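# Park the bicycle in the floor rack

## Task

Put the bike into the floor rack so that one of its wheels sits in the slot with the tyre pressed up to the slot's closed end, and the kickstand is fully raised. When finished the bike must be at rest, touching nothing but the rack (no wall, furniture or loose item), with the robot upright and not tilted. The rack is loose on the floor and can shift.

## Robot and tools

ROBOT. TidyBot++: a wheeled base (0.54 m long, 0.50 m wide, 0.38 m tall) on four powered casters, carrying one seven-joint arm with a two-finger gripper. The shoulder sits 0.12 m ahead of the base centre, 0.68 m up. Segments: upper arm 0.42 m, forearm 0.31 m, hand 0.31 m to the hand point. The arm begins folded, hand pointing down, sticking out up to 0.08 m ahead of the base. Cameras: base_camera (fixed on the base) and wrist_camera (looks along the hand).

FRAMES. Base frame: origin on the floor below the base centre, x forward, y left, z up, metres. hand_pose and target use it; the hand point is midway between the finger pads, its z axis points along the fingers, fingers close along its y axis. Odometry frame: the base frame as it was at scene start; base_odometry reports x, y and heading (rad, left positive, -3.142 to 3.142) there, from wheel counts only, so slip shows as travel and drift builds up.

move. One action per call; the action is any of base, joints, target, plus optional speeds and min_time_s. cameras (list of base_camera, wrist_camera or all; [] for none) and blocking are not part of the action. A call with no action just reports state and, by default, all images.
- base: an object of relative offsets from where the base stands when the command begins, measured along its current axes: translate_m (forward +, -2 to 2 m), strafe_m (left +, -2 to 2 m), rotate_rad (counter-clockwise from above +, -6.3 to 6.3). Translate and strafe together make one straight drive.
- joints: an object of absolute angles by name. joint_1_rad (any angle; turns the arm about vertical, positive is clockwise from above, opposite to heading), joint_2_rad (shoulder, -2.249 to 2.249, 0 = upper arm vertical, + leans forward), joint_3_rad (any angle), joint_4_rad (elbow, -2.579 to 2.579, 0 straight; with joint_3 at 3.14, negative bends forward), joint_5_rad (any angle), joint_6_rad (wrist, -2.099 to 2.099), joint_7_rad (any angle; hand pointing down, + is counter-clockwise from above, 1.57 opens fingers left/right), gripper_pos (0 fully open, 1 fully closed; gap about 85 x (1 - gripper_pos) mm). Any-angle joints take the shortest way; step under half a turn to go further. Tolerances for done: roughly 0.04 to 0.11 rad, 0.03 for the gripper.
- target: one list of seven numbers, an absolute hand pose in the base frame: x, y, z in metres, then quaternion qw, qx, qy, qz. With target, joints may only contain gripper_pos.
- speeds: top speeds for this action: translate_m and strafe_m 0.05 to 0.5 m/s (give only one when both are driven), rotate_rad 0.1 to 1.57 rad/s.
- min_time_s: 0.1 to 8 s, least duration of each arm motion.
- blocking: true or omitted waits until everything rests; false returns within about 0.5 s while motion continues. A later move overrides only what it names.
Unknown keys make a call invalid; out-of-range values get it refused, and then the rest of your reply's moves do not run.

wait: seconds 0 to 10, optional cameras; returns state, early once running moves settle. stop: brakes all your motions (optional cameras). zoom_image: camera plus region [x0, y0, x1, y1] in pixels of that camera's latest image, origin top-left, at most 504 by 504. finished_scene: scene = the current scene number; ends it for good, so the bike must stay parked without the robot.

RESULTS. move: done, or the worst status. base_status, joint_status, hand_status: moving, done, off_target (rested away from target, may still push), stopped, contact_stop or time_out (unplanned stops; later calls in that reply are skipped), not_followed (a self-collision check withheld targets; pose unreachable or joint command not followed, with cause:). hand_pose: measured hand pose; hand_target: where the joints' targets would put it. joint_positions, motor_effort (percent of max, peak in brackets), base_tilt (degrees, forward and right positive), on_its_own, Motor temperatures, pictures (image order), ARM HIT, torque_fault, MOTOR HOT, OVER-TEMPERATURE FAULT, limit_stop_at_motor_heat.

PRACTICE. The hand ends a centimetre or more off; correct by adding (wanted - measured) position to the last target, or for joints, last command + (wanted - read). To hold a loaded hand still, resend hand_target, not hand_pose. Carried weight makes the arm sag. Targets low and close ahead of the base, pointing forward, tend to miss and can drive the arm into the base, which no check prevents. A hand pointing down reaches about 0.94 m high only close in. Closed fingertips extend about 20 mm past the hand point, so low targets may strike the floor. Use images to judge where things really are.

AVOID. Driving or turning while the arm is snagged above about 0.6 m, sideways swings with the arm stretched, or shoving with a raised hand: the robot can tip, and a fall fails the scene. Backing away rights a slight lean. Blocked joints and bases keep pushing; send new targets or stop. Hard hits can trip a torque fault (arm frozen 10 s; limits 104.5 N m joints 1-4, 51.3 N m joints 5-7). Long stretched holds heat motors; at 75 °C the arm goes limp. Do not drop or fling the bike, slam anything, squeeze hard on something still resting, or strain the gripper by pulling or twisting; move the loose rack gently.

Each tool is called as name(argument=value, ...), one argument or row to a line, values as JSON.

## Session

move(
  joints={"joint_6_rad":0.2},
  cameras=["all"],
)

move(
  base={"rotate_rad":1.1},
  cameras=["wrist_camera"],
)

move(
  base={"rotate_rad":-2.2},
  cameras=["wrist_camera"],
)

Scene clock: 1.70 s.
Motor temperatures (°C): [32 29 32 32 34 44 41]
move: done
base_odometry: x=+0.000 y=+0.000 heading=+0.000
base_tilt: forward=+0.0 right=-0.3
base_status: not commanded
joint_positions: joint_1_rad=+0.039 joint_2_rad=-0.369 joint_3_rad=+3.125 joint_4_rad=-2.518 joint_5_rad=+0.011 joint_6_rad=+0.150 joint_7_rad=+1.567 gripper_pos=+0.000
joint_status: all done
motor_effort: joint_1_rad=+0(1) joint_2_rad=-5(5) joint_3_rad=-1(1) joint_4_rad=+16(16) joint_5_rad=+0(1) joint_6_rad=+9(9) joint_7_rad=-1(1)
hand_pose: x=+0.5135 y=-0.0069 z=+0.7731 quat_wxyz=(+0.010, +0.841, -0.005, +0.541) (m; base frame)
hand_target: x=+0.5197 y=-0.0067 z=+0.7876 quat_wxyz=(+0.010, +0.827, -0.004, +0.562) (m; base frame)
hand_status: not commanded
pictures: base_camera, wrist_camera
camera_calibration:
wrist_camera: T_world_to_cam=[[-0.0525274, -0.998619, -0.00017088, 0.0135637], [-0.414369, 0.0219515, -0.909844, 0.975056], [0.908592, -0.047721, -0.41495, -0.00732106], [0, 0, 0, 1]] pos_world=[0.411398, -0.00820836, 0.884114]

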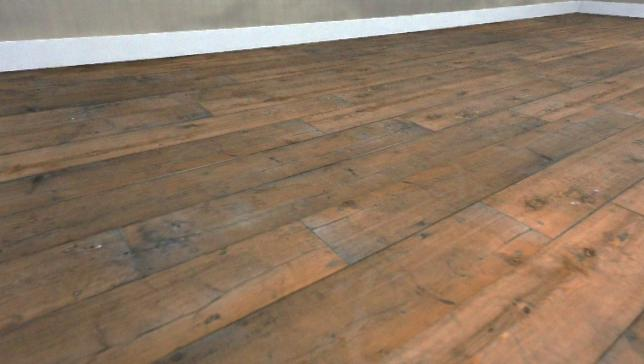

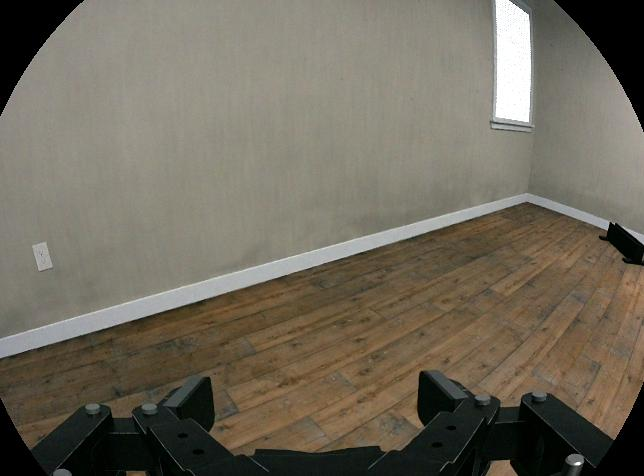

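Scene clock: 3.67 s.
move: done
base_odometry: x=+0.000 y=+0.000 heading=+1.099
base_tilt: forward=-0.1 right=-0.2
base_status: done
joint_positions: joint_1_rad=+0.039 joint_2_rad=-0.369 joint_3_rad=+3.125 joint_4_rad=-2.518 joint_5_rad=+0.011 joint_6_rad=+0.150 joint_7_rad=+1.567 gripper_pos=+0.000
joint_status: not commanded
motor_effort: joint_1_rad=+0(1) joint_2_rad=-5(5) joint_3_rad=-1(2) joint_4_rad=+16(16) joint_5_rad=+0(1) joint_6_rad=+9(9) joint_7_rad=-1(1)
hand_pose: x=+0.5135 y=-0.0067 z=+0.7731 quat_wxyz=(+0.010, +0.841, -0.004, +0.541) (m; base frame)
hand_target: x=+0.5197 y=-0.0067 z=+0.7876 quat_wxyz=(+0.010, +0.827, -0.004, +0.562) (m; base frame)
hand_status: not commanded
pictures: wrist_camera
camera_calibration:
wrist_camera: T_world_to_cam=[[-0.0522136, -0.998636, -0.000202388, 0.0135612], [-0.41438, 0.0218502, -0.909842, 0.975056], [0.908605, -0.0474222, -0.414956, -0.00731597], [0, 0, 0, 1]] pos_world=[0.411399, -0.00810938, 0.884114]

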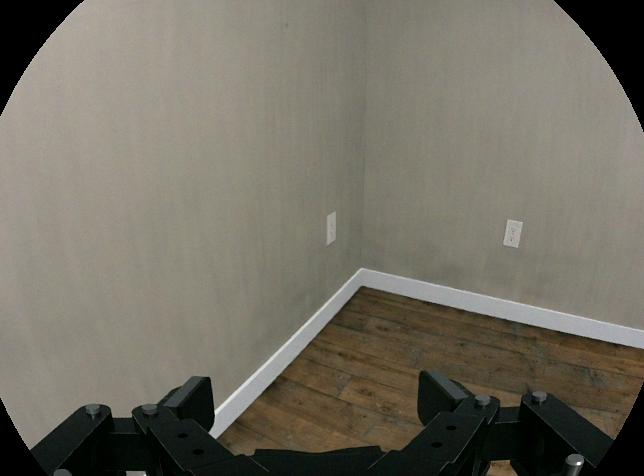

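Scene clock: 6.47 s.
move: done
base_odometry: x=+0.000 y=+0.000 heading=-1.100
base_tilt: forward=+0.0 right=-0.2
base_status: done
joint_positions: joint_1_rad=+0.038 joint_2_rad=-0.369 joint_3_rad=+3.125 joint_4_rad=-2.518 joint_5_rad=+0.011 joint_6_rad=+0.150 joint_7_rad=+1.567 gripper_pos=+0.000
joint_status: not commanded
motor_effort: joint_1_rad=+0(1) joint_2_rad=-5(5) joint_3_rad=-1(2) joint_4_rad=+16(16) joint_5_rad=+0(1) joint_6_rad=+9(10) joint_7_rad=+0(1)
hand_pose: x=+0.5136 y=-0.0065 z=+0.7733 quat_wxyz=(+0.010, +0.841, -0.004, +0.541) (m; base frame)
hand_target: x=+0.5197 y=-0.0067 z=+0.7876 quat_wxyz=(+0.010, +0.827, -0.004, +0.562) (m; base frame)
hand_status: not commanded
pictures: wrist_camera
camera_calibration:
wrist_camera: T_world_to_cam=[[-0.0515943, -0.998668, -0.0000657676, 0.013384], [-0.413919, 0.0214443, -0.910061, 0.975144], [0.90885, -0.0469267, -0.414474, -0.00778924], [0, 0, 0, 1]] pos_world=[0.4114, -0.00791062, 0.884213]

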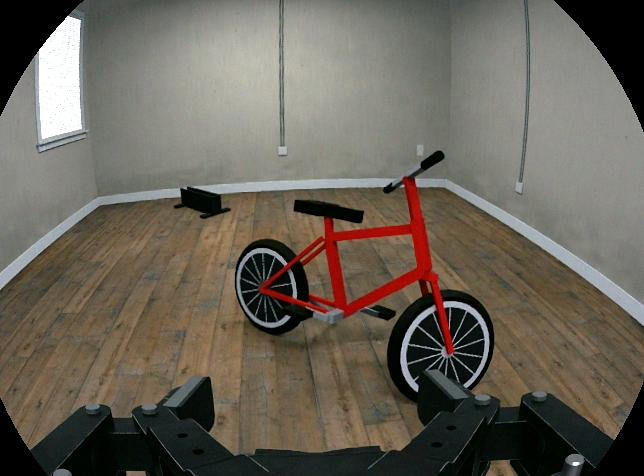

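zoom_image(
  camera="wrist_camera",
  region=[150, 170, 270, 240],
)

zoom_image(
  camera="wrist_camera",
  region=[210, 130, 510, 420],
)

move(
  base={"translate_m":1.0,"strafe_m":0.9},
  cameras=["all"],
)

Scaled by 4.200.

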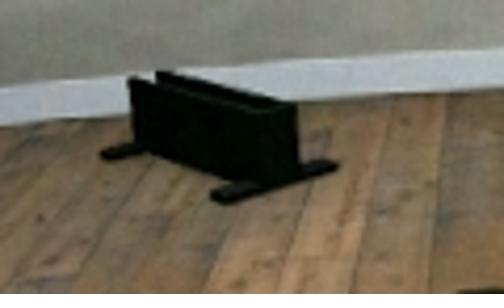

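Scaled by 1.680.

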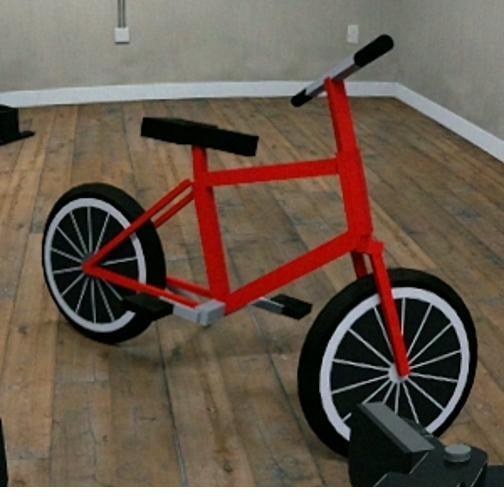

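Scene clock: 12.87 s.
move: done
base_odometry: x=+1.256 y=-0.483 heading=-1.101
base_tilt: forward=+0.0 right=-0.3
base_status: done
joint_positions: joint_1_rad=+0.038 joint_2_rad=-0.369 joint_3_rad=+3.125 joint_4_rad=-2.518 joint_5_rad=+0.011 joint_6_rad=+0.151 joint_7_rad=+1.567 gripper_pos=+0.000
joint_status: not commanded
motor_effort: joint_1_rad=+0(1) joint_2_rad=-5(6) joint_3_rad=-1(2) joint_4_rad=+16(17) joint_5_rad=+1(1) joint_6_rad=+9(10) joint_7_rad=+0(1)
hand_pose: x=+0.5137 y=-0.0065 z=+0.7737 quat_wxyz=(+0.010, +0.841, -0.004, +0.541) (m; base frame)
hand_target: x=+0.5197 y=-0.0067 z=+0.7876 quat_wxyz=(+0.010, +0.827, -0.004, +0.562) (m; base frame)
hand_status: not commanded
pictures: base_camera, wrist_camera
camera_calibration:
wrist_camera: T_world_to_cam=[[-0.0515957, -0.998668, -0.000132409, 0.0134433], [-0.412818, 0.0214488, -0.910561, 0.97531], [0.909351, -0.0469264, -0.413375, -0.00888232], [0, 0, 0, 1]] pos_world=[0.411396, -0.00791063, 0.884409]

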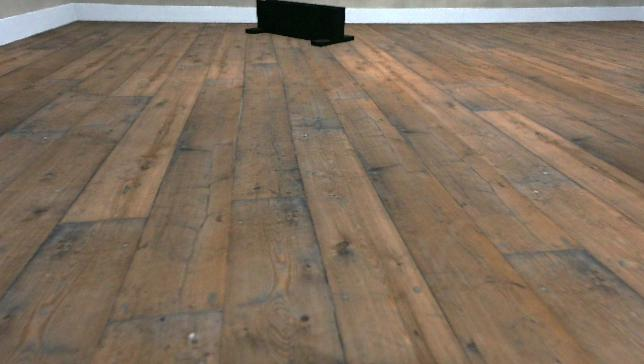

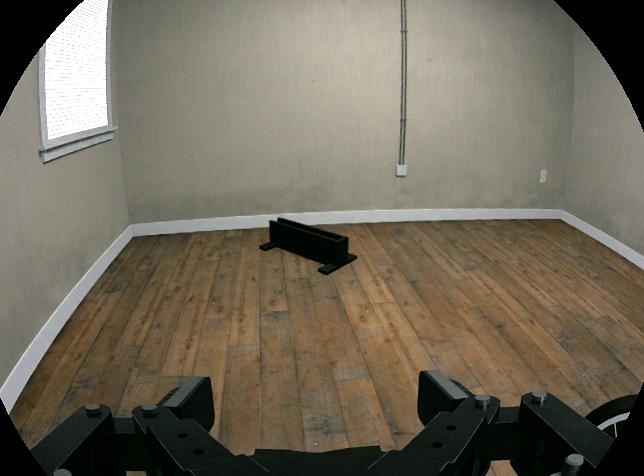

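zoom_image(
  camera="wrist_camera",
  region=[250, 205, 370, 285],
)

move(
  base={"translate_m":1.80,"strafe_m":0.39,"rotate_rad":-0.612},
  joints={"joint_6_rad":0.0,"gripper_pos":0.3},
  cameras=["all"],
)

Scaled by 4.200.

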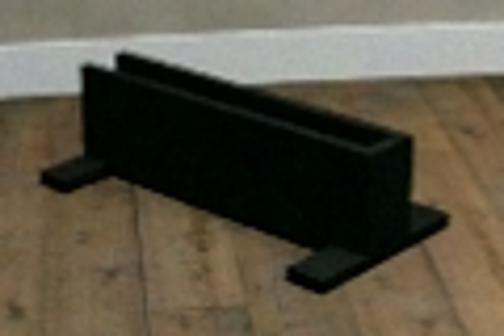

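Scene clock: 18.87 s.
move: done
base_odometry: x=+2.419 y=-1.911 heading=-1.713
base_tilt: forward=+0.0 right=-0.2
base_status: done
joint_positions: joint_1_rad=+0.038 joint_2_rad=-0.372 joint_3_rad=+3.125 joint_4_rad=-2.519 joint_5_rad=+0.011 joint_6_rad=+0.005 joint_7_rad=+1.567 gripper_pos=+0.300
joint_status: all done
motor_effort: joint_1_rad=+0(1) joint_2_rad=-4(6) joint_3_rad=-1(2) joint_4_rad=+16(19) joint_5_rad=+0(1) joint_6_rad=+9(11) joint_7_rad=+0(1)
hand_pose: x=+0.4912 y=-0.0068 z=+0.7341 quat_wxyz=(+0.010, +0.878, -0.005, +0.479) (m; base frame)
hand_target: x=+0.4911 y=-0.0071 z=+0.7324 quat_wxyz=(+0.010, +0.879, -0.005, +0.476) (m; base frame)
hand_status: not commanded
pictures: base_camera, wrist_camera
camera_calibration:
wrist_camera: T_world_to_cam=[[-0.0536319, -0.998548, 0.00514053, 0.00915566], [-0.539687, 0.0246545, -0.841505, 0.941681], [0.840156, -0.0479058, -0.540225, 0.122356], [0, 0, 0, 1]] pos_world=[0.405906, -0.00821273, 0.858482]

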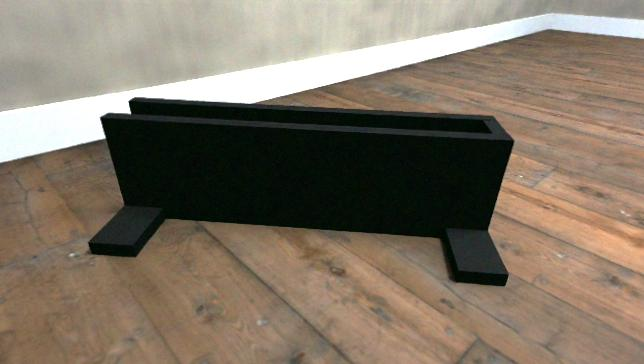

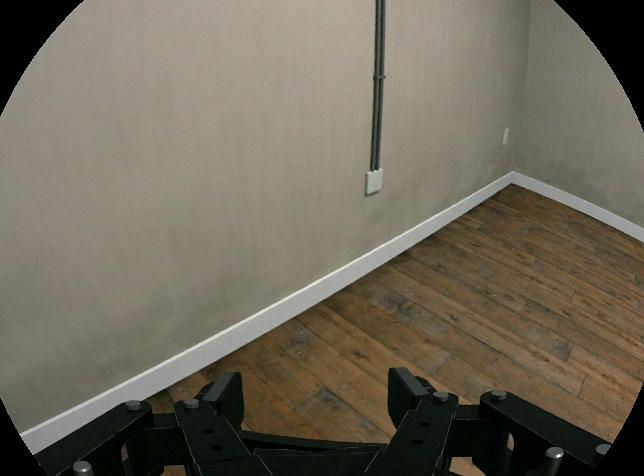

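move(
  base={"rotate_rad":-0.19,"strafe_m":0.12,"translate_m":0.10},
  cameras=["base_camera"],
)

move(
  target=[0.60, 0.0, 0.35, 0, 0.7071, 0.7071, 0],
  joints={"gripper_pos":0.42},
  cameras=["all"],
)

Scene clock: 22.80 s.
move: done
base_odometry: x=+2.524 y=-2.027 heading=-1.904
base_tilt: forward=+0.0 right=-0.3
base_status: done
joint_positions: joint_1_rad=+0.039 joint_2_rad=-0.372 joint_3_rad=+3.125 joint_4_rad=-2.519 joint_5_rad=+0.011 joint_6_rad=+0.005 joint_7_rad=+1.567 gripper_pos=+0.300
joint_status: not commanded
motor_effort: joint_1_rad=+0(1) joint_2_rad=-4(6) joint_3_rad=+0(2) joint_4_rad=+16(16) joint_5_rad=+0(1) joint_6_rad=+8(9) joint_7_rad=+0(1)
hand_pose: x=+0.4912 y=-0.0070 z=+0.7341 quat_wxyz=(+0.010, +0.878, -0.005, +0.479) (m; base frame)
hand_target: x=+0.4911 y=-0.0071 z=+0.7324 quat_wxyz=(+0.010, +0.879, -0.005, +0.476) (m; base frame)
hand_status: not commanded
pictures: base_camera

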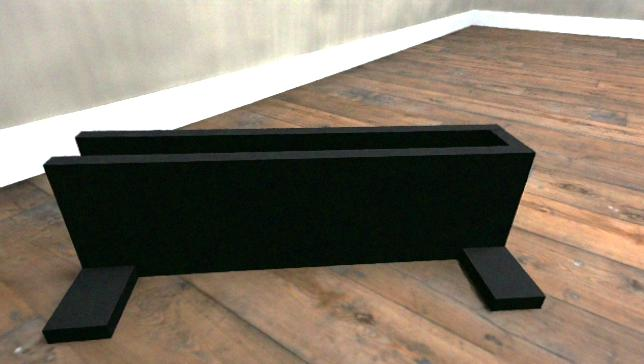

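Scene clock: 26.40 s.
move: done
base_odometry: x=+2.524 y=-2.027 heading=-1.904
base_tilt: forward=+0.0 right=-0.2
base_status: not commanded
joint_positions: joint_1_rad=+0.195 joint_2_rad=+0.910 joint_3_rad=+2.835 joint_4_rad=-1.761 joint_5_rad=+0.500 joint_6_rad=-0.504 joint_7_rad=+2.658 gripper_pos=+0.420
joint_status: all done
motor_effort: joint_1_rad=+0(3) joint_2_rad=-33(35) joint_3_rad=-5(5) joint_4_rad=+6(16) joint_5_rad=+1(3) joint_6_rad=+1(9) joint_7_rad=-1(1)
hand_pose: x=+0.6050 y=+0.0041 z=+0.3633 quat_wxyz=(+0.012, +0.725, +0.688, +0.018) (m; base frame)
hand_target: x=+0.6000 y=+0.0000 z=+0.3500 quat_wxyz=(+0.000, +0.707, +0.707, +0.000) (m; base frame)
hand_status: done (0.015 m and 3.9 deg from the pose sent, 0.399 m and 103.8 deg at the start)
pictures: base_camera, wrist_camera
camera_calibration:
wrist_camera: T_world_to_cam=[[0.994728, -0.0773982, 0.067279, -0.632696], [-0.0768802, -0.996988, -0.0102594, 0.113031], [0.0678704, 0.00503292, -0.997681, 0.460107], [0, 0, 0, 1]] pos_world=[0.606823, 0.0614056, 0.502767]

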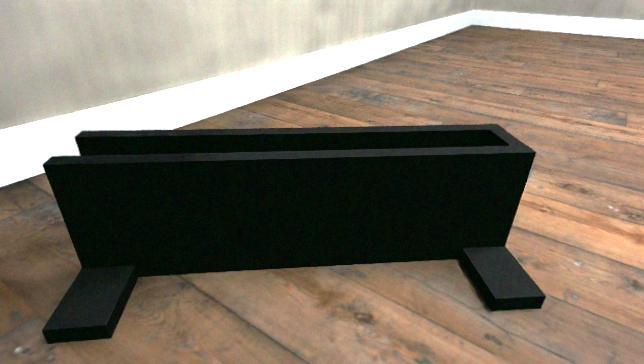

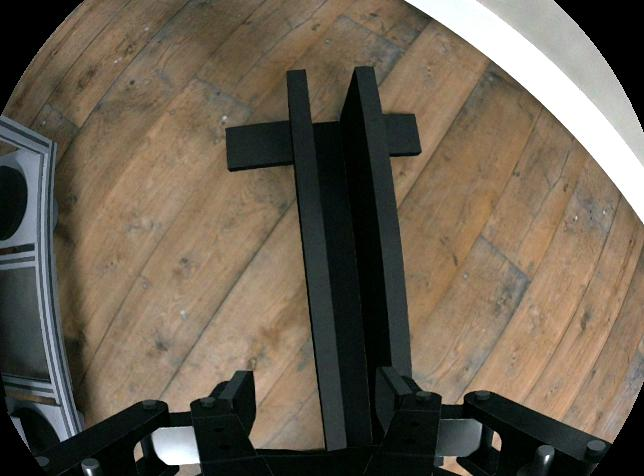

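move(
  target=[0.617, 0.0, 0.22, 0, 0.7071, 0.7071, 0],
  cameras=["all"],
)

Scene clock: 28.70 s.
move: done
base_odometry: x=+2.524 y=-2.027 heading=-1.904
base_tilt: forward=+0.0 right=-0.2
base_status: not commanded
joint_positions: joint_1_rad=+0.168 joint_2_rad=+1.202 joint_3_rad=+2.879 joint_4_rad=-1.613 joint_5_rad=+0.595 joint_6_rad=-0.443 joint_7_rad=+2.657 gripper_pos=+0.420
joint_status: not commanded
motor_effort: joint_1_rad=+0(0) joint_2_rad=-36(38) joint_3_rad=-5(6) joint_4_rad=+4(7) joint_5_rad=+0(1) joint_6_rad=+0(1) joint_7_rad=+0(1)
hand_pose: x=+0.6029 y=+0.0009 z=+0.2376 quat_wxyz=(-0.014, +0.706, +0.708, -0.011) (m; base frame)
hand_target: x=+0.6170 y=+0.0000 z=+0.2200 quat_wxyz=(+0.000, +0.707, +0.707, +0.000) (m; base frame)
hand_status: done (0.023 m and 2.0 deg from the pose sent, 0.144 m and 3.9 deg at the start)
pictures: base_camera, wrist_camera
camera_calibration:
wrist_camera: T_world_to_cam=[[0.999686, -0.0231636, -0.00957593, -0.607073], [-0.0232023, -0.999723, -0.00395925, 0.0745576], [-0.00948156, 0.00418019, -0.999946, 0.382129], [0, 0, 0, 1]] pos_world=[0.612235, 0.0588776, 0.37659]

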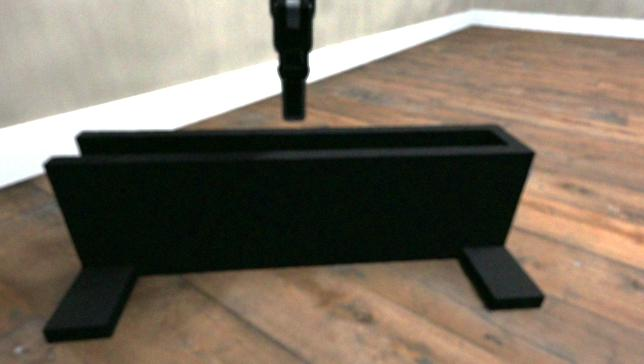

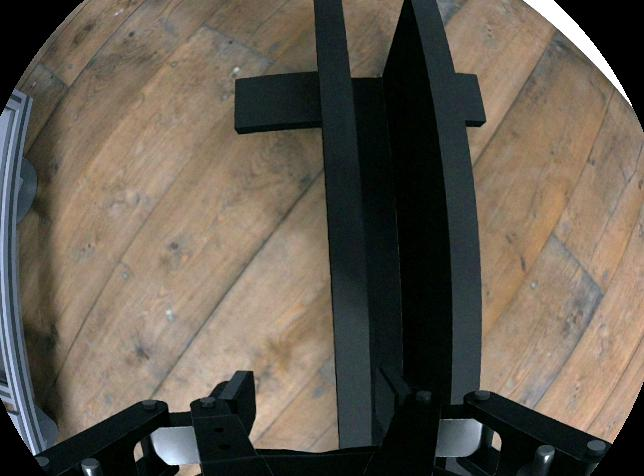

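move(
  target=[0.637, 0.0, 0.20, 0, 0.7071, 0.7071, 0],
  cameras=["wrist_camera"],
)

Scene clock: 30.10 s.
move: done
base_odometry: x=+2.524 y=-2.027 heading=-1.904
base_tilt: forward=+0.0 right=-0.2
base_status: not commanded
joint_positions: joint_1_rad=+0.165 joint_2_rad=+1.251 joint_3_rad=+2.879 joint_4_rad=-1.508 joint_5_rad=+0.595 joint_6_rad=-0.443 joint_7_rad=+2.657 gripper_pos=+0.420
joint_status: not commanded
motor_effort: joint_1_rad=+0(0) joint_2_rad=-37(37) joint_3_rad=-5(6) joint_4_rad=+5(5) joint_5_rad=+0(1) joint_6_rad=+1(1) joint_7_rad=+0(1)
hand_pose: x=+0.6437 y=-0.0014 z=+0.2245 quat_wxyz=(+0.005, +0.714, +0.700, +0.008) (m; base frame)
hand_target: x=+0.6370 y=+0.0000 z=+0.2000 quat_wxyz=(+0.000, +0.707, +0.707, +0.000) (m; base frame)
hand_status: done (0.025 m and 1.6 deg from the pose sent, 0.051 m and 2.0 deg at the start)
pictures: wrist_camera
camera_calibration:
wrist_camera: T_world_to_cam=[[0.997977, -0.0454559, 0.0444531, -0.659163], [-0.0452334, -0.998958, -0.00599933, 0.0877521], [0.0446795, 0.00397643, -0.998993, 0.334261], [0, 0, 0, 1]] pos_world=[0.646864, 0.0563686, 0.363753]

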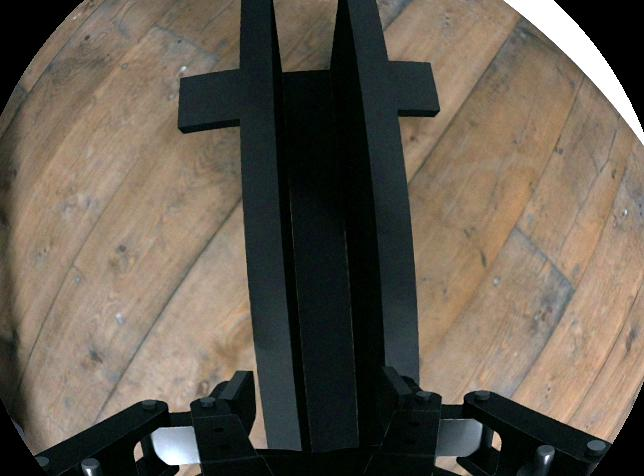

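move(
  base={"translate_m":-0.018},
  cameras=["wrist_camera"],
)

move(
  target=[0.637, 0.0, 0.16, 0, 0.7071, 0.7071, 0],
  cameras=["wrist_camera"],
)

Scene clock: 31.27 s.
move: done
base_odometry: x=+2.530 y=-2.010 heading=-1.904
base_tilt: forward=+0.0 right=-0.2
base_status: done
joint_positions: joint_1_rad=+0.161 joint_2_rad=+1.253 joint_3_rad=+2.879 joint_4_rad=-1.505 joint_5_rad=+0.595 joint_6_rad=-0.443 joint_7_rad=+2.657 gripper_pos=+0.420
joint_status: not commanded
motor_effort: joint_1_rad=+0(2) joint_2_rad=-37(38) joint_3_rad=-5(6) joint_4_rad=+5(6) joint_5_rad=+1(1) joint_6_rad=+1(2) joint_7_rad=+0(1)
hand_pose: x=+0.6447 y=+0.0002 z=+0.2240 quat_wxyz=(+0.005, +0.713, +0.701, +0.009) (m; base frame)
hand_target: x=+0.6370 y=+0.0000 z=+0.2000 quat_wxyz=(+0.000, +0.707, +0.707, +0.000) (m; base frame)
hand_status: not commanded
pictures: wrist_camera
camera_calibration:
wrist_camera: T_world_to_cam=[[0.998041, -0.0428706, 0.0455771, -0.660361], [-0.0426389, -0.999072, -0.00604304, 0.087734], [0.0457939, 0.00408784, -0.998943, 0.333083], [0, 0, 0, 1]] pos_world=[0.647554, 0.057981, 0.363358]

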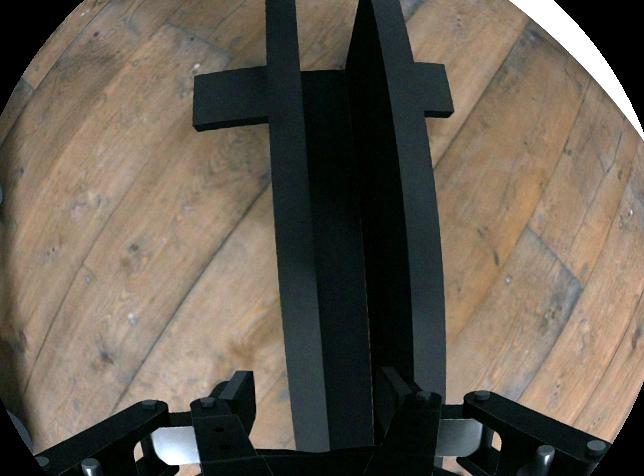

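Scene clock: 32.43 s.
move: done
base_odometry: x=+2.530 y=-2.010 heading=-1.904
base_tilt: forward=+0.0 right=-0.3
base_status: not commanded
joint_positions: joint_1_rad=+0.152 joint_2_rad=+1.349 joint_3_rad=+2.893 joint_4_rad=-1.450 joint_5_rad=+0.595 joint_6_rad=-0.435 joint_7_rad=+2.657 gripper_pos=+0.420
joint_status: not commanded
motor_effort: joint_1_rad=+0(1) joint_2_rad=-37(40) joint_3_rad=-5(6) joint_4_rad=+4(5) joint_5_rad=+0(1) joint_6_rad=+1(1) joint_7_rad=-1(1)
hand_pose: x=+0.6326 y=+0.0005 z=+0.1796 quat_wxyz=(-0.008, +0.716, +0.698, -0.004) (m; base frame)
hand_target: x=+0.6370 y=+0.0000 z=+0.1600 quat_wxyz=(+0.000, +0.707, +0.707, +0.000) (m; base frame)
hand_status: done (0.020 m and 1.8 deg from the pose sent, 0.064 m and 1.6 deg at the start)
pictures: wrist_camera
camera_calibration:
wrist_camera: T_world_to_cam=[[0.998687, -0.0505484, 0.00832224, -0.639882], [-0.0505107, -0.998713, -0.00467962, 0.0920368], [0.00854807, 0.00425312, -0.999954, 0.312937], [0, 0, 0, 1]] pos_world=[0.641016, 0.0582424, 0.318679]

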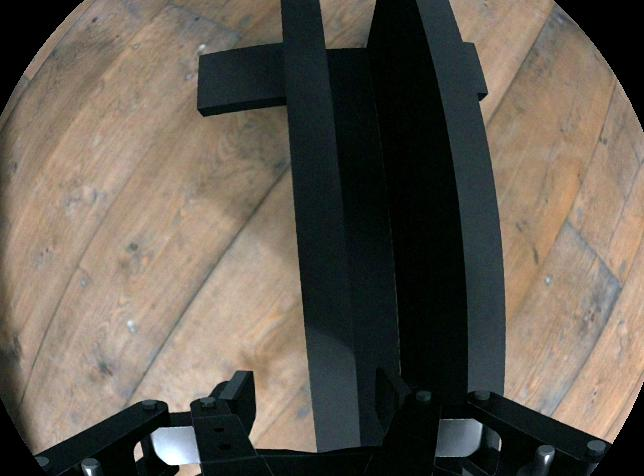

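move(
  target=[0.647, 0.0, 0.12, 0, 0.7071, 0.7071, 0],
  cameras=["wrist_camera"],
)

move(
  joints={"gripper_pos":0.9},
  cameras=["wrist_camera"],
)

Scene clock: 33.90 s.
move: done
base_odometry: x=+2.530 y=-2.010 heading=-1.904
base_tilt: forward=+0.0 right=-0.2
base_status: not commanded
joint_positions: joint_1_rad=+0.147 joint_2_rad=+1.442 joint_3_rad=+2.893 joint_4_rad=-1.340 joint_5_rad=+0.595 joint_6_rad=-0.435 joint_7_rad=+2.657 gripper_pos=+0.420
joint_status: not commanded
motor_effort: joint_1_rad=-1(1) joint_2_rad=-38(40) joint_3_rad=-5(6) joint_4_rad=+4(5) joint_5_rad=+0(1) joint_6_rad=+1(1) joint_7_rad=+0(1)
hand_pose: x=+0.6495 y=+0.0004 z=+0.1425 quat_wxyz=(-0.004, +0.724, +0.690, +0.002) (m; base frame)
hand_target: x=+0.6470 y=+0.0000 z=+0.1200 quat_wxyz=(+0.000, +0.707, +0.707, +0.000) (m; base frame)
hand_status: done (0.023 m and 2.8 deg from the pose sent, 0.061 m and 1.8 deg at the start)
pictures: wrist_camera
camera_calibration:
wrist_camera: T_world_to_cam=[[0.9971, -0.0728664, 0.0219675, -0.657493], [-0.0727024, -0.99732, -0.00817296, 0.107466], [0.0225042, 0.00655216, -0.999725, 0.266602], [0, 0, 0, 1]] pos_world=[0.657399, 0.0575224, 0.281851]

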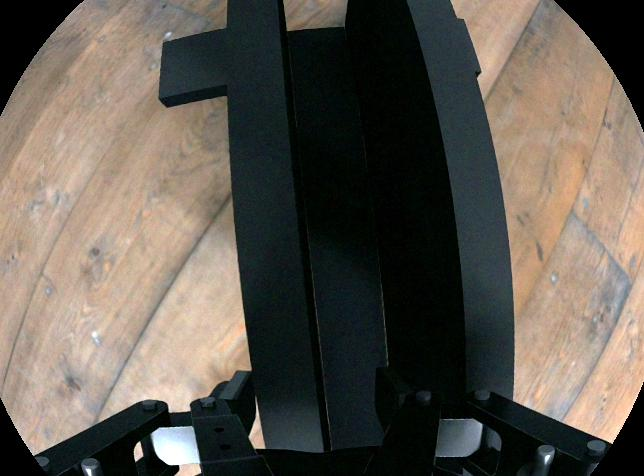

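Scene clock: 34.70 s.
move: off_target
base_odometry: x=+2.530 y=-2.010 heading=-1.904
base_tilt: forward=+0.0 right=-0.2
base_status: not commanded
joint_positions: joint_1_rad=+0.144 joint_2_rad=+1.442 joint_3_rad=+2.894 joint_4_rad=-1.337 joint_5_rad=+0.597 joint_6_rad=-0.435 joint_7_rad=+2.660 gripper_pos=+0.803
joint_status: gripper_pos off_target (ended at +0.803, target +0.900)
motor_effort: joint_1_rad=+0(1) joint_2_rad=-34(39) joint_3_rad=-5(6) joint_4_rad=+6(11) joint_5_rad=+0(2) joint_6_rad=+3(8) joint_7_rad=-1(3)
hand_pose: x=+0.6511 y=+0.0017 z=+0.1428 quat_wxyz=(-0.003, +0.721, +0.693, +0.002) (m; base frame)
hand_target: x=+0.6470 y=+0.0000 z=+0.1200 quat_wxyz=(+0.000, +0.707, +0.707, +0.000) (m; base frame)
hand_status: not commanded
pictures: wrist_camera
camera_calibration:
wrist_camera: T_world_to_cam=[[0.997546, -0.065567, 0.0245394, -0.659518], [-0.065411, -0.997833, -0.00710793, 0.103886], [0.0249522, 0.00548534, -0.999674, 0.265225], [0, 0, 0, 1]] pos_world=[0.658078, 0.058963, 0.282061]

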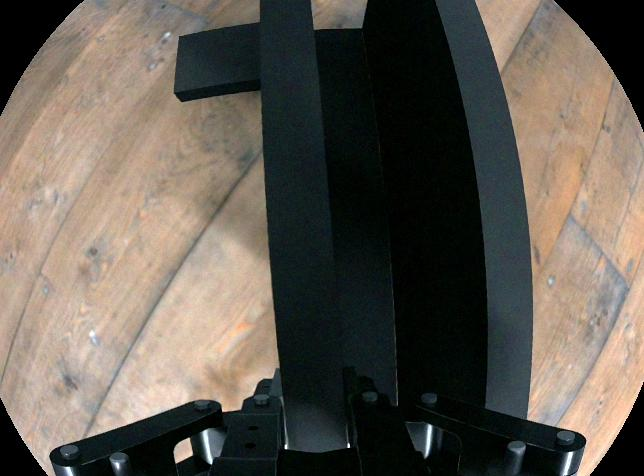

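move(
  target=[0.64, 0.0, 0.20, 0, 0.7071, 0.7071, 0],
  min_time_s=1.5,
  cameras=["base_camera"],
)

move(
  base={"translate_m":-1.483,"strafe_m":-1.709},
  cameras=["all"],
)

Scene clock: 39.67 s.
move: done
base_odometry: x=+2.530 y=-2.010 heading=-1.904
base_tilt: forward=+0.0 right=-0.2
base_status: not commanded
joint_positions: joint_1_rad=+0.144 joint_2_rad=+1.383 joint_3_rad=+2.894 joint_4_rad=-1.460 joint_5_rad=+0.597 joint_6_rad=-0.435 joint_7_rad=+2.660 gripper_pos=+0.804
joint_status: not commanded
motor_effort: joint_1_rad=+0(1) joint_2_rad=-46(47) joint_3_rad=-7(8) joint_4_rad=+5(6) joint_5_rad=+0(1) joint_6_rad=+0(3) joint_7_rad=+0(2)
hand_pose: x=+0.6094 y=+0.0075 z=+0.1618 quat_wxyz=(-0.025, +0.711, +0.703, -0.018) (m; base frame)
hand_target: x=+0.6400 y=+0.0000 z=+0.2000 quat_wxyz=(+0.000, +0.707, +0.707, +0.000) (m; base frame)
hand_status: done (0.050 m and 3.6 deg from the pose sent, 0.058 m and 2.3 deg at the start)
pictures: base_camera

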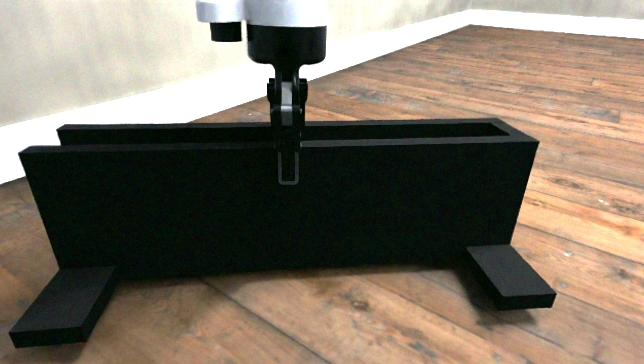

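Scene clock: 45.07 s.
move: done
base_odometry: x=+1.400 y=-0.050 heading=-1.904
base_tilt: forward=+0.0 right=-0.2
base_status: done
joint_positions: joint_1_rad=+0.154 joint_2_rad=+1.377 joint_3_rad=+2.896 joint_4_rad=-1.463 joint_5_rad=+0.597 joint_6_rad=-0.435 joint_7_rad=+2.660 gripper_pos=+0.804
joint_status: not commanded
motor_effort: joint_1_rad=+0(4) joint_2_rad=-46(47) joint_3_rad=-7(9) joint_4_rad=+5(6) joint_5_rad=+0(1) joint_6_rad=+1(2) joint_7_rad=+0(1)
hand_pose: x=+0.6101 y=+0.0009 z=+0.1639 quat_wxyz=(-0.023, +0.714, +0.700, -0.018) (m; base frame)
hand_target: x=+0.6400 y=+0.0000 z=+0.2000 quat_wxyz=(+0.000, +0.707, +0.707, +0.000) (m; base frame)
hand_status: not commanded
pictures: base_camera, wrist_camera
camera_calibration:
wrist_camera: T_world_to_cam=[[0.998413, -0.0455722, -0.0330833, -0.6104], [-0.0457576, -0.998941, -0.00486977, 0.0883267], [-0.0328264, 0.00637586, -0.999441, 0.32262], [0, 0, 0, 1]] pos_world=[0.624064, 0.0583589, 0.302676]

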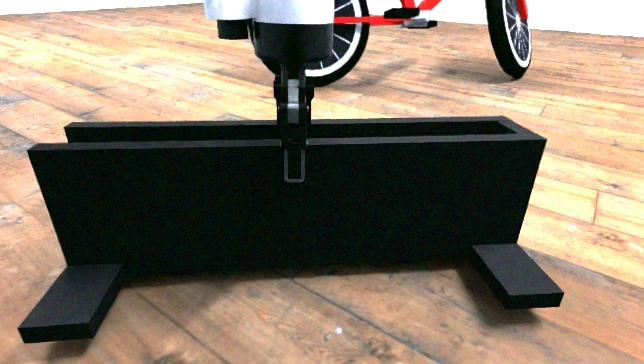

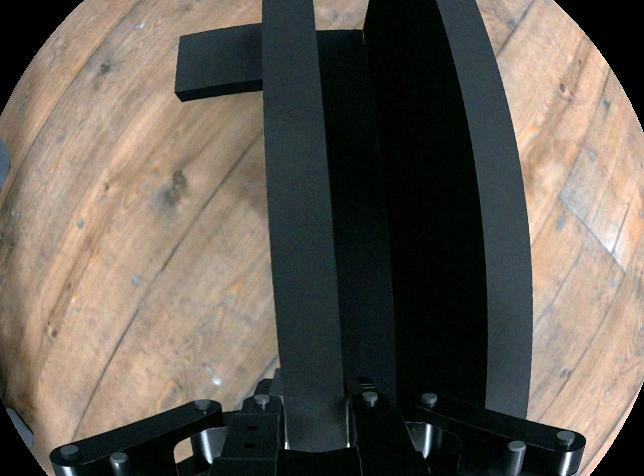

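move(
  base={"translate_m":0.663,"strafe_m":-1.611},
  cameras=["base_camera"],
)

move(
  base={"rotate_rad":0.096},
)

move(
  base={"translate_m":0.32,"strafe_m":0.077},
  cameras=["all"],
)

Scene clock: 52.13 s.
move: done
base_odometry: x=-0.340 y=-0.149 heading=-1.904
base_tilt: forward=+0.0 right=-0.2
base_status: done
joint_positions: joint_1_rad=+0.154 joint_2_rad=+1.377 joint_3_rad=+2.897 joint_4_rad=-1.464 joint_5_rad=+0.597 joint_6_rad=-0.435 joint_7_rad=+2.660 gripper_pos=+0.804
joint_status: not commanded
motor_effort: joint_1_rad=+0(3) joint_2_rad=-46(47) joint_3_rad=-7(9) joint_4_rad=+5(6) joint_5_rad=+0(1) joint_6_rad=+1(1) joint_7_rad=+0(1)
hand_pose: x=+0.6103 y=+0.0004 z=+0.1642 quat_wxyz=(-0.023, +0.714, +0.700, -0.018) (m; base frame)
hand_target: x=+0.6400 y=+0.0000 z=+0.2000 quat_wxyz=(+0.000, +0.707, +0.707, +0.000) (m; base frame)
hand_status: not commanded
pictures: base_camera

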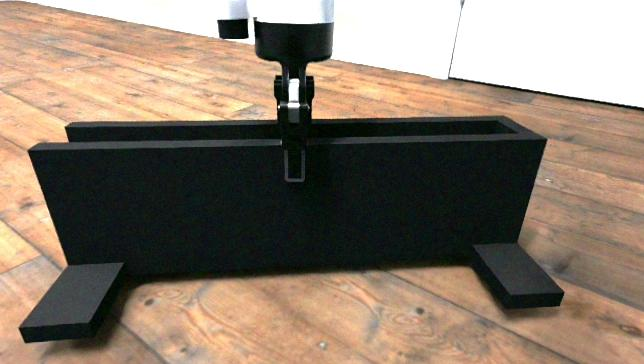

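Scene clock: 53.43 s.
move: done
base_odometry: x=-0.340 y=-0.149 heading=-1.808
base_tilt: forward=+0.0 right=-0.2
base_status: done
joint_positions: joint_1_rad=+0.148 joint_2_rad=+1.377 joint_3_rad=+2.893 joint_4_rad=-1.464 joint_5_rad=+0.597 joint_6_rad=-0.435 joint_7_rad=+2.660 gripper_pos=+0.804
joint_status: not commanded
motor_effort: joint_1_rad=+0(5) joint_2_rad=-46(47) joint_3_rad=-7(11) joint_4_rad=+5(6) joint_5_rad=+0(1) joint_6_rad=+1(2) joint_7_rad=+0(1)
hand_pose: x=+0.6106 y=+0.0053 z=+0.1645 quat_wxyz=(-0.023, +0.712, +0.702, -0.017) (m; base frame)
hand_target: x=+0.6400 y=+0.0000 z=+0.2000 quat_wxyz=(+0.000, +0.707, +0.707, +0.000) (m; base frame)
hand_status: not commanded
pictures: none

Scene clock: 55.40 s.
move: done
base_odometry: x=-0.340 y=-0.479 heading=-1.809
base_tilt: forward=+0.0 right=-0.3
base_status: done
joint_positions: joint_1_rad=+0.149 joint_2_rad=+1.370 joint_3_rad=+2.894 joint_4_rad=-1.467 joint_5_rad=+0.597 joint_6_rad=-0.435 joint_7_rad=+2.660 gripper_pos=+0.804
joint_status: not commanded
motor_effort: joint_1_rad=+0(3) joint_2_rad=-46(48) joint_3_rad=-7(9) joint_4_rad=+5(7) joint_5_rad=+0(1) joint_6_rad=+1(2) joint_7_rad=+0(1)
hand_pose: x=+0.6116 y=+0.0046 z=+0.1672 quat_wxyz=(-0.022, +0.712, +0.702, -0.017) (m; base frame)
hand_target: x=+0.6400 y=+0.0000 z=+0.2000 quat_wxyz=(+0.000, +0.707, +0.707, +0.000) (m; base frame)
hand_status: not commanded
pictures: base_camera, wrist_camera
camera_calibration:
wrist_camera: T_world_to_cam=[[0.998787, -0.0393585, -0.0295838, -0.612391], [-0.0395801, -0.999192, -0.00694214, 0.0886812], [-0.0292867, 0.00810465, -0.999538, 0.323748], [0, 0, 0, 1]] pos_world=[0.624639, 0.0618829, 0.306098]

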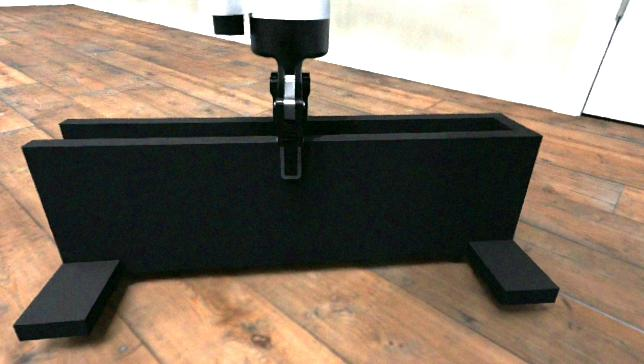

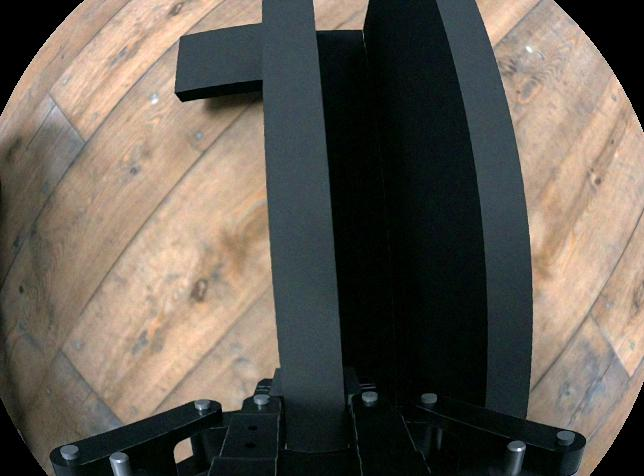

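move(
  target=[0.645, 0.0, 0.17, 0, 0.7071, 0.7071, 0],
  min_time_s=1,
)

move(
  target=[0.645, 0.0, 0.135, 0, 0.7071, 0.7071, 0],
  min_time_s=1,
  cameras=["base_camera"],
)

Scene clock: 57.40 s.
move: done
base_odometry: x=-0.340 y=-0.479 heading=-1.809
base_tilt: forward=+0.0 right=-0.2
base_status: not commanded
joint_positions: joint_1_rad=+0.149 joint_2_rad=+1.373 joint_3_rad=+2.894 joint_4_rad=-1.449 joint_5_rad=+0.597 joint_6_rad=-0.435 joint_7_rad=+2.660 gripper_pos=+0.804
joint_status: not commanded
motor_effort: joint_1_rad=+0(1) joint_2_rad=-47(47) joint_3_rad=-7(8) joint_4_rad=+6(6) joint_5_rad=+0(1) joint_6_rad=+1(1) joint_7_rad=-1(1)
hand_pose: x=+0.6212 y=+0.0034 z=+0.1674 quat_wxyz=(-0.016, +0.713, +0.700, -0.012) (m; base frame)
hand_target: x=+0.6450 y=+0.0000 z=+0.1700 quat_wxyz=(+0.000, +0.707, +0.707, +0.000) (m; base frame)
hand_status: done (0.024 m and 2.5 deg from the pose sent, 0.034 m and 3.3 deg at the start)
pictures: none

Scene clock: 58.70 s.
move: done
base_odometry: x=-0.340 y=-0.479 heading=-1.809
base_tilt: forward=+0.0 right=-0.2
base_status: not commanded
joint_positions: joint_1_rad=+0.147 joint_2_rad=+1.425 joint_3_rad=+2.896 joint_4_rad=-1.386 joint_5_rad=+0.597 joint_6_rad=-0.435 joint_7_rad=+2.660 gripper_pos=+0.804
joint_status: not commanded
motor_effort: joint_1_rad=+0(1) joint_2_rad=-40(47) joint_3_rad=-6(7) joint_4_rad=+5(6) joint_5_rad=+0(1) joint_6_rad=+1(1) joint_7_rad=-1(1)
hand_pose: x=+0.6315 y=+0.0016 z=+0.1468 quat_wxyz=(-0.013, +0.718, +0.696, -0.009) (m; base frame)
hand_target: x=+0.6450 y=+0.0000 z=+0.1350 quat_wxyz=(+0.000, +0.707, +0.707, +0.000) (m; base frame)
hand_status: done (0.018 m and 2.6 deg from the pose sent, 0.040 m and 2.5 deg at the start)
pictures: base_camera

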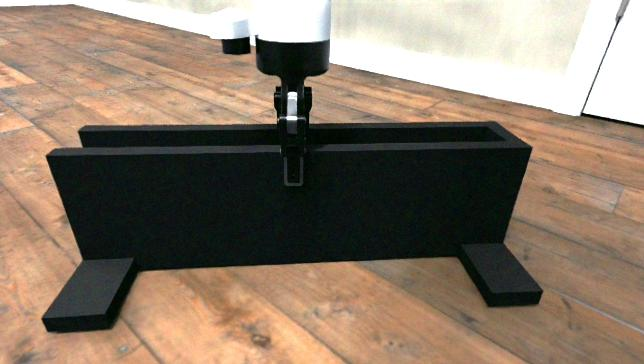

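move(
  target=[0.65, 0.0, 0.122, 0, 0.7071, 0.7071, 0],
  min_time_s=1,
)

move(
  joints={"gripper_pos":0.42},
  cameras=["base_camera"],
)

move(
  target=[0.64, 0.0, 0.35, 0, 0.7071, 0.7071, 0],
  cameras=["wrist_camera","base_camera"],
)

Scene clock: 60.47 s.
move: done
base_odometry: x=-0.340 y=-0.479 heading=-1.809
base_tilt: forward=+0.0 right=-0.3
base_status: not commanded
joint_positions: joint_1_rad=+0.144 joint_2_rad=+1.439 joint_3_rad=+2.896 joint_4_rad=-1.346 joint_5_rad=+0.597 joint_6_rad=-0.435 joint_7_rad=+2.660 gripper_pos=+0.804
joint_status: not commanded
motor_effort: joint_1_rad=+0(0) joint_2_rad=-40(41) joint_3_rad=-5(6) joint_4_rad=+6(6) joint_5_rad=+0(1) joint_6_rad=+1(2) joint_7_rad=-1(1)
hand_pose: x=+0.6474 y=+0.0006 z=+0.1432 quat_wxyz=(-0.004, +0.721, +0.693, -0.001) (m; base frame)
hand_target: x=+0.6500 y=+0.0000 z=+0.1220 quat_wxyz=(+0.000, +0.707, +0.707, +0.000) (m; base frame)
hand_status: done (0.021 m and 2.3 deg from the pose sent, 0.031 m and 2.6 deg at the start)
pictures: none

Scene clock: 61.27 s.
move: done
base_odometry: x=-0.340 y=-0.479 heading=-1.809
base_tilt: forward=+0.0 right=-0.3
base_status: not commanded
joint_positions: joint_1_rad=+0.144 joint_2_rad=+1.440 joint_3_rad=+2.896 joint_4_rad=-1.334 joint_5_rad=+0.597 joint_6_rad=-0.435 joint_7_rad=+2.660 gripper_pos=+0.420
joint_status: all done
motor_effort: joint_1_rad=+0(1) joint_2_rad=-38(41) joint_3_rad=-5(6) joint_4_rad=+5(6) joint_5_rad=+0(1) joint_6_rad=+1(2) joint_7_rad=+0(1)
hand_pose: x=+0.6541 y=-0.0005 z=+0.1440 quat_wxyz=(+0.000, +0.722, +0.692, +0.003) (m; base frame)
hand_target: x=+0.6500 y=+0.0000 z=+0.1220 quat_wxyz=(+0.000, +0.707, +0.707, +0.000) (m; base frame)
hand_status: not commanded
pictures: base_camera

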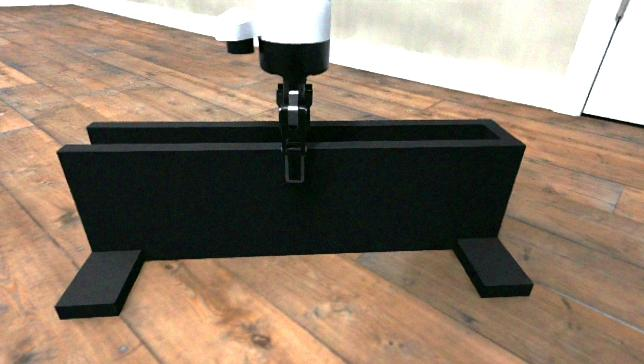

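Scene clock: 63.00 s.
move: done
base_odometry: x=-0.340 y=-0.479 heading=-1.809
base_tilt: forward=+0.0 right=-0.2
base_status: not commanded
joint_positions: joint_1_rad=+0.178 joint_2_rad=+1.008 joint_3_rad=+2.840 joint_4_rad=-1.551 joint_5_rad=+0.494 joint_6_rad=-0.596 joint_7_rad=+2.731 gripper_pos=+0.420
joint_status: not commanded
motor_effort: joint_1_rad=+0(0) joint_2_rad=-36(42) joint_3_rad=-5(6) joint_4_rad=+8(8) joint_5_rad=+0(1) joint_6_rad=+1(2) joint_7_rad=-1(1)
hand_pose: x=+0.6661 y=-0.0045 z=+0.3482 quat_wxyz=(+0.028, +0.714, +0.699, +0.017) (m; base frame)
hand_target: x=+0.6400 y=+0.0000 z=+0.3500 quat_wxyz=(+0.000, +0.707, +0.707, +0.000) (m; base frame)
hand_status: done (0.027 m and 3.9 deg from the pose sent, 0.206 m and 2.4 deg at the start)
pictures: base_camera, wrist_camera
camera_calibration:
wrist_camera: T_world_to_cam=[[0.994956, -0.0463756, 0.0889521, -0.700597], [-0.0476938, -0.998781, 0.0127502, 0.0815094], [0.0882523, -0.0169284, -0.995954, 0.426766], [0, 0, 0, 1]] pos_world=[0.663287, 0.0561439, 0.48632]

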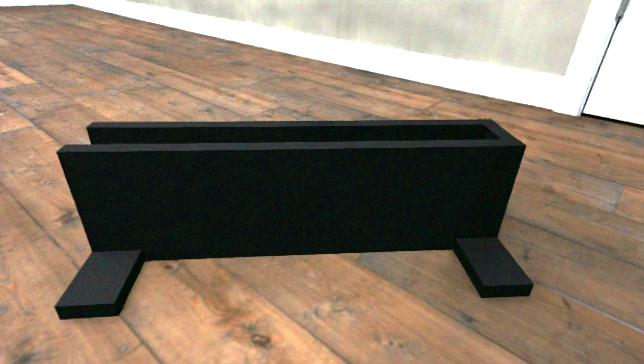

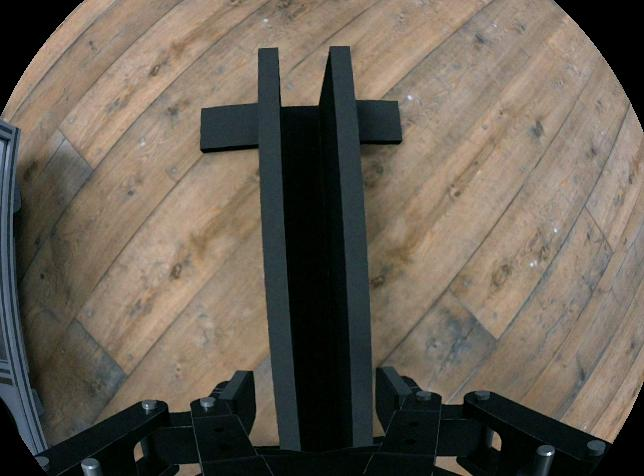

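move(
  joints={"joint_1_rad":0,"joint_2_rad":-0.336,"joint_3_rad":3.14,"joint_4_rad":-2.5,"joint_5_rad":0,"joint_6_rad":0.1,"joint_7_rad":1.57,"gripper_pos":0.0},
)

move(
  base={"translate_m":-0.109,"strafe_m":0.745},
  cameras=["all"],
)

Scene clock: 68.30 s.
move: done
base_odometry: x=-0.340 y=-0.479 heading=-1.808
base_tilt: forward=+0.0 right=-0.2
base_status: not commanded
joint_positions: joint_1_rad=+0.013 joint_2_rad=-0.324 joint_3_rad=+3.123 joint_4_rad=-2.469 joint_5_rad=+0.039 joint_6_rad=+0.046 joint_7_rad=+1.622 gripper_pos=+0.000
joint_status: all done
motor_effort: joint_1_rad=+0(1) joint_2_rad=-6(38) joint_3_rad=-1(6) joint_4_rad=+16(16) joint_5_rad=+1(2) joint_6_rad=+9(9) joint_7_rad=+0(2)
hand_pose: x=+0.5176 y=+0.0040 z=+0.7527 quat_wxyz=(+0.023, +0.866, +0.043, +0.497) (m; base frame)
hand_target: x=+0.5151 y=+0.0020 z=+0.7559 quat_wxyz=(+0.000, +0.858, +0.000, +0.513) (m; base frame)
hand_status: not commanded
pictures: none

Scene clock: 71.17 s.
move: done
base_odometry: x=+0.409 y=-0.548 heading=-1.809
base_tilt: forward=+0.0 right=-0.2
base_status: done
joint_positions: joint_1_rad=+0.010 joint_2_rad=-0.324 joint_3_rad=+3.129 joint_4_rad=-2.469 joint_5_rad=+0.038 joint_6_rad=+0.048 joint_7_rad=+1.621 gripper_pos=+0.000
joint_status: not commanded
motor_effort: joint_1_rad=+0(1) joint_2_rad=-6(6) joint_3_rad=-1(2) joint_4_rad=+16(16) joint_5_rad=+0(1) joint_6_rad=+9(9) joint_7_rad=+0(1)
hand_pose: x=+0.5179 y=+0.0030 z=+0.7532 quat_wxyz=(+0.022, +0.866, +0.041, +0.498) (m; base frame)
hand_target: x=+0.5151 y=+0.0020 z=+0.7559 quat_wxyz=(+0.000, +0.858, +0.000, +0.513) (m; base frame)
hand_status: not commanded
pictures: base_camera, wrist_camera
camera_calibration:
wrist_camera: T_world_to_cam=[[0.0131199, -0.997448, 0.0701874, -0.0633599], [-0.501233, -0.0672979, -0.862692, 0.968257], [0.865213, -0.0238618, -0.500836, 0.0679563], [0, 0, 0, 1]] pos_world=[0.427357, 0.00358506, 0.873789]

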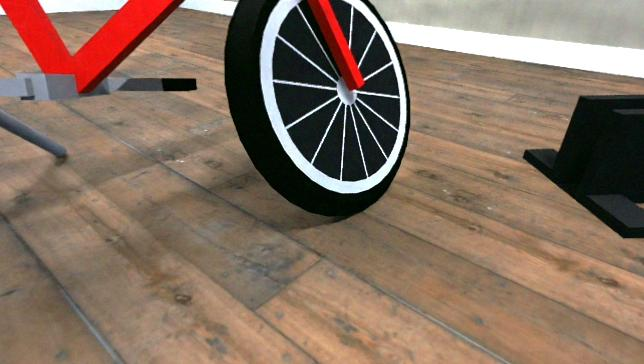

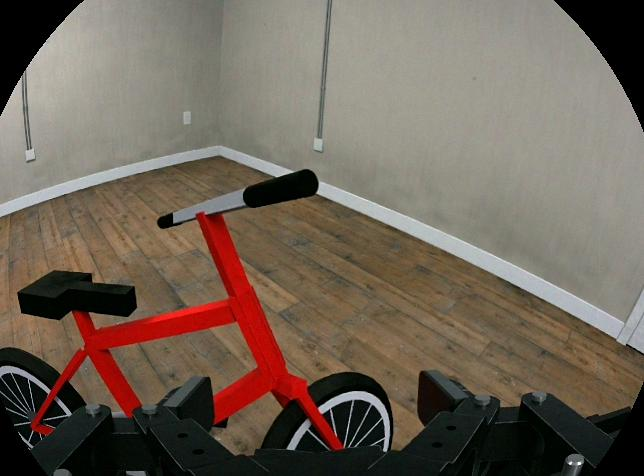

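zoom_image(
  camera="wrist_camera",
  region=[140, 150, 340, 290],
)

Scaled by 2.520.

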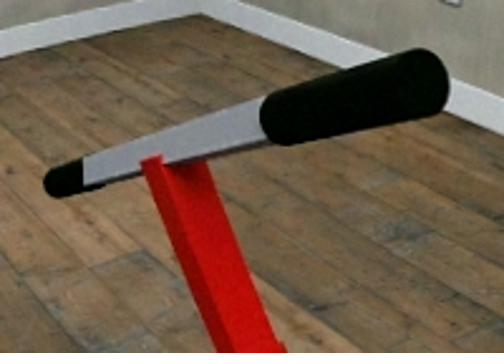

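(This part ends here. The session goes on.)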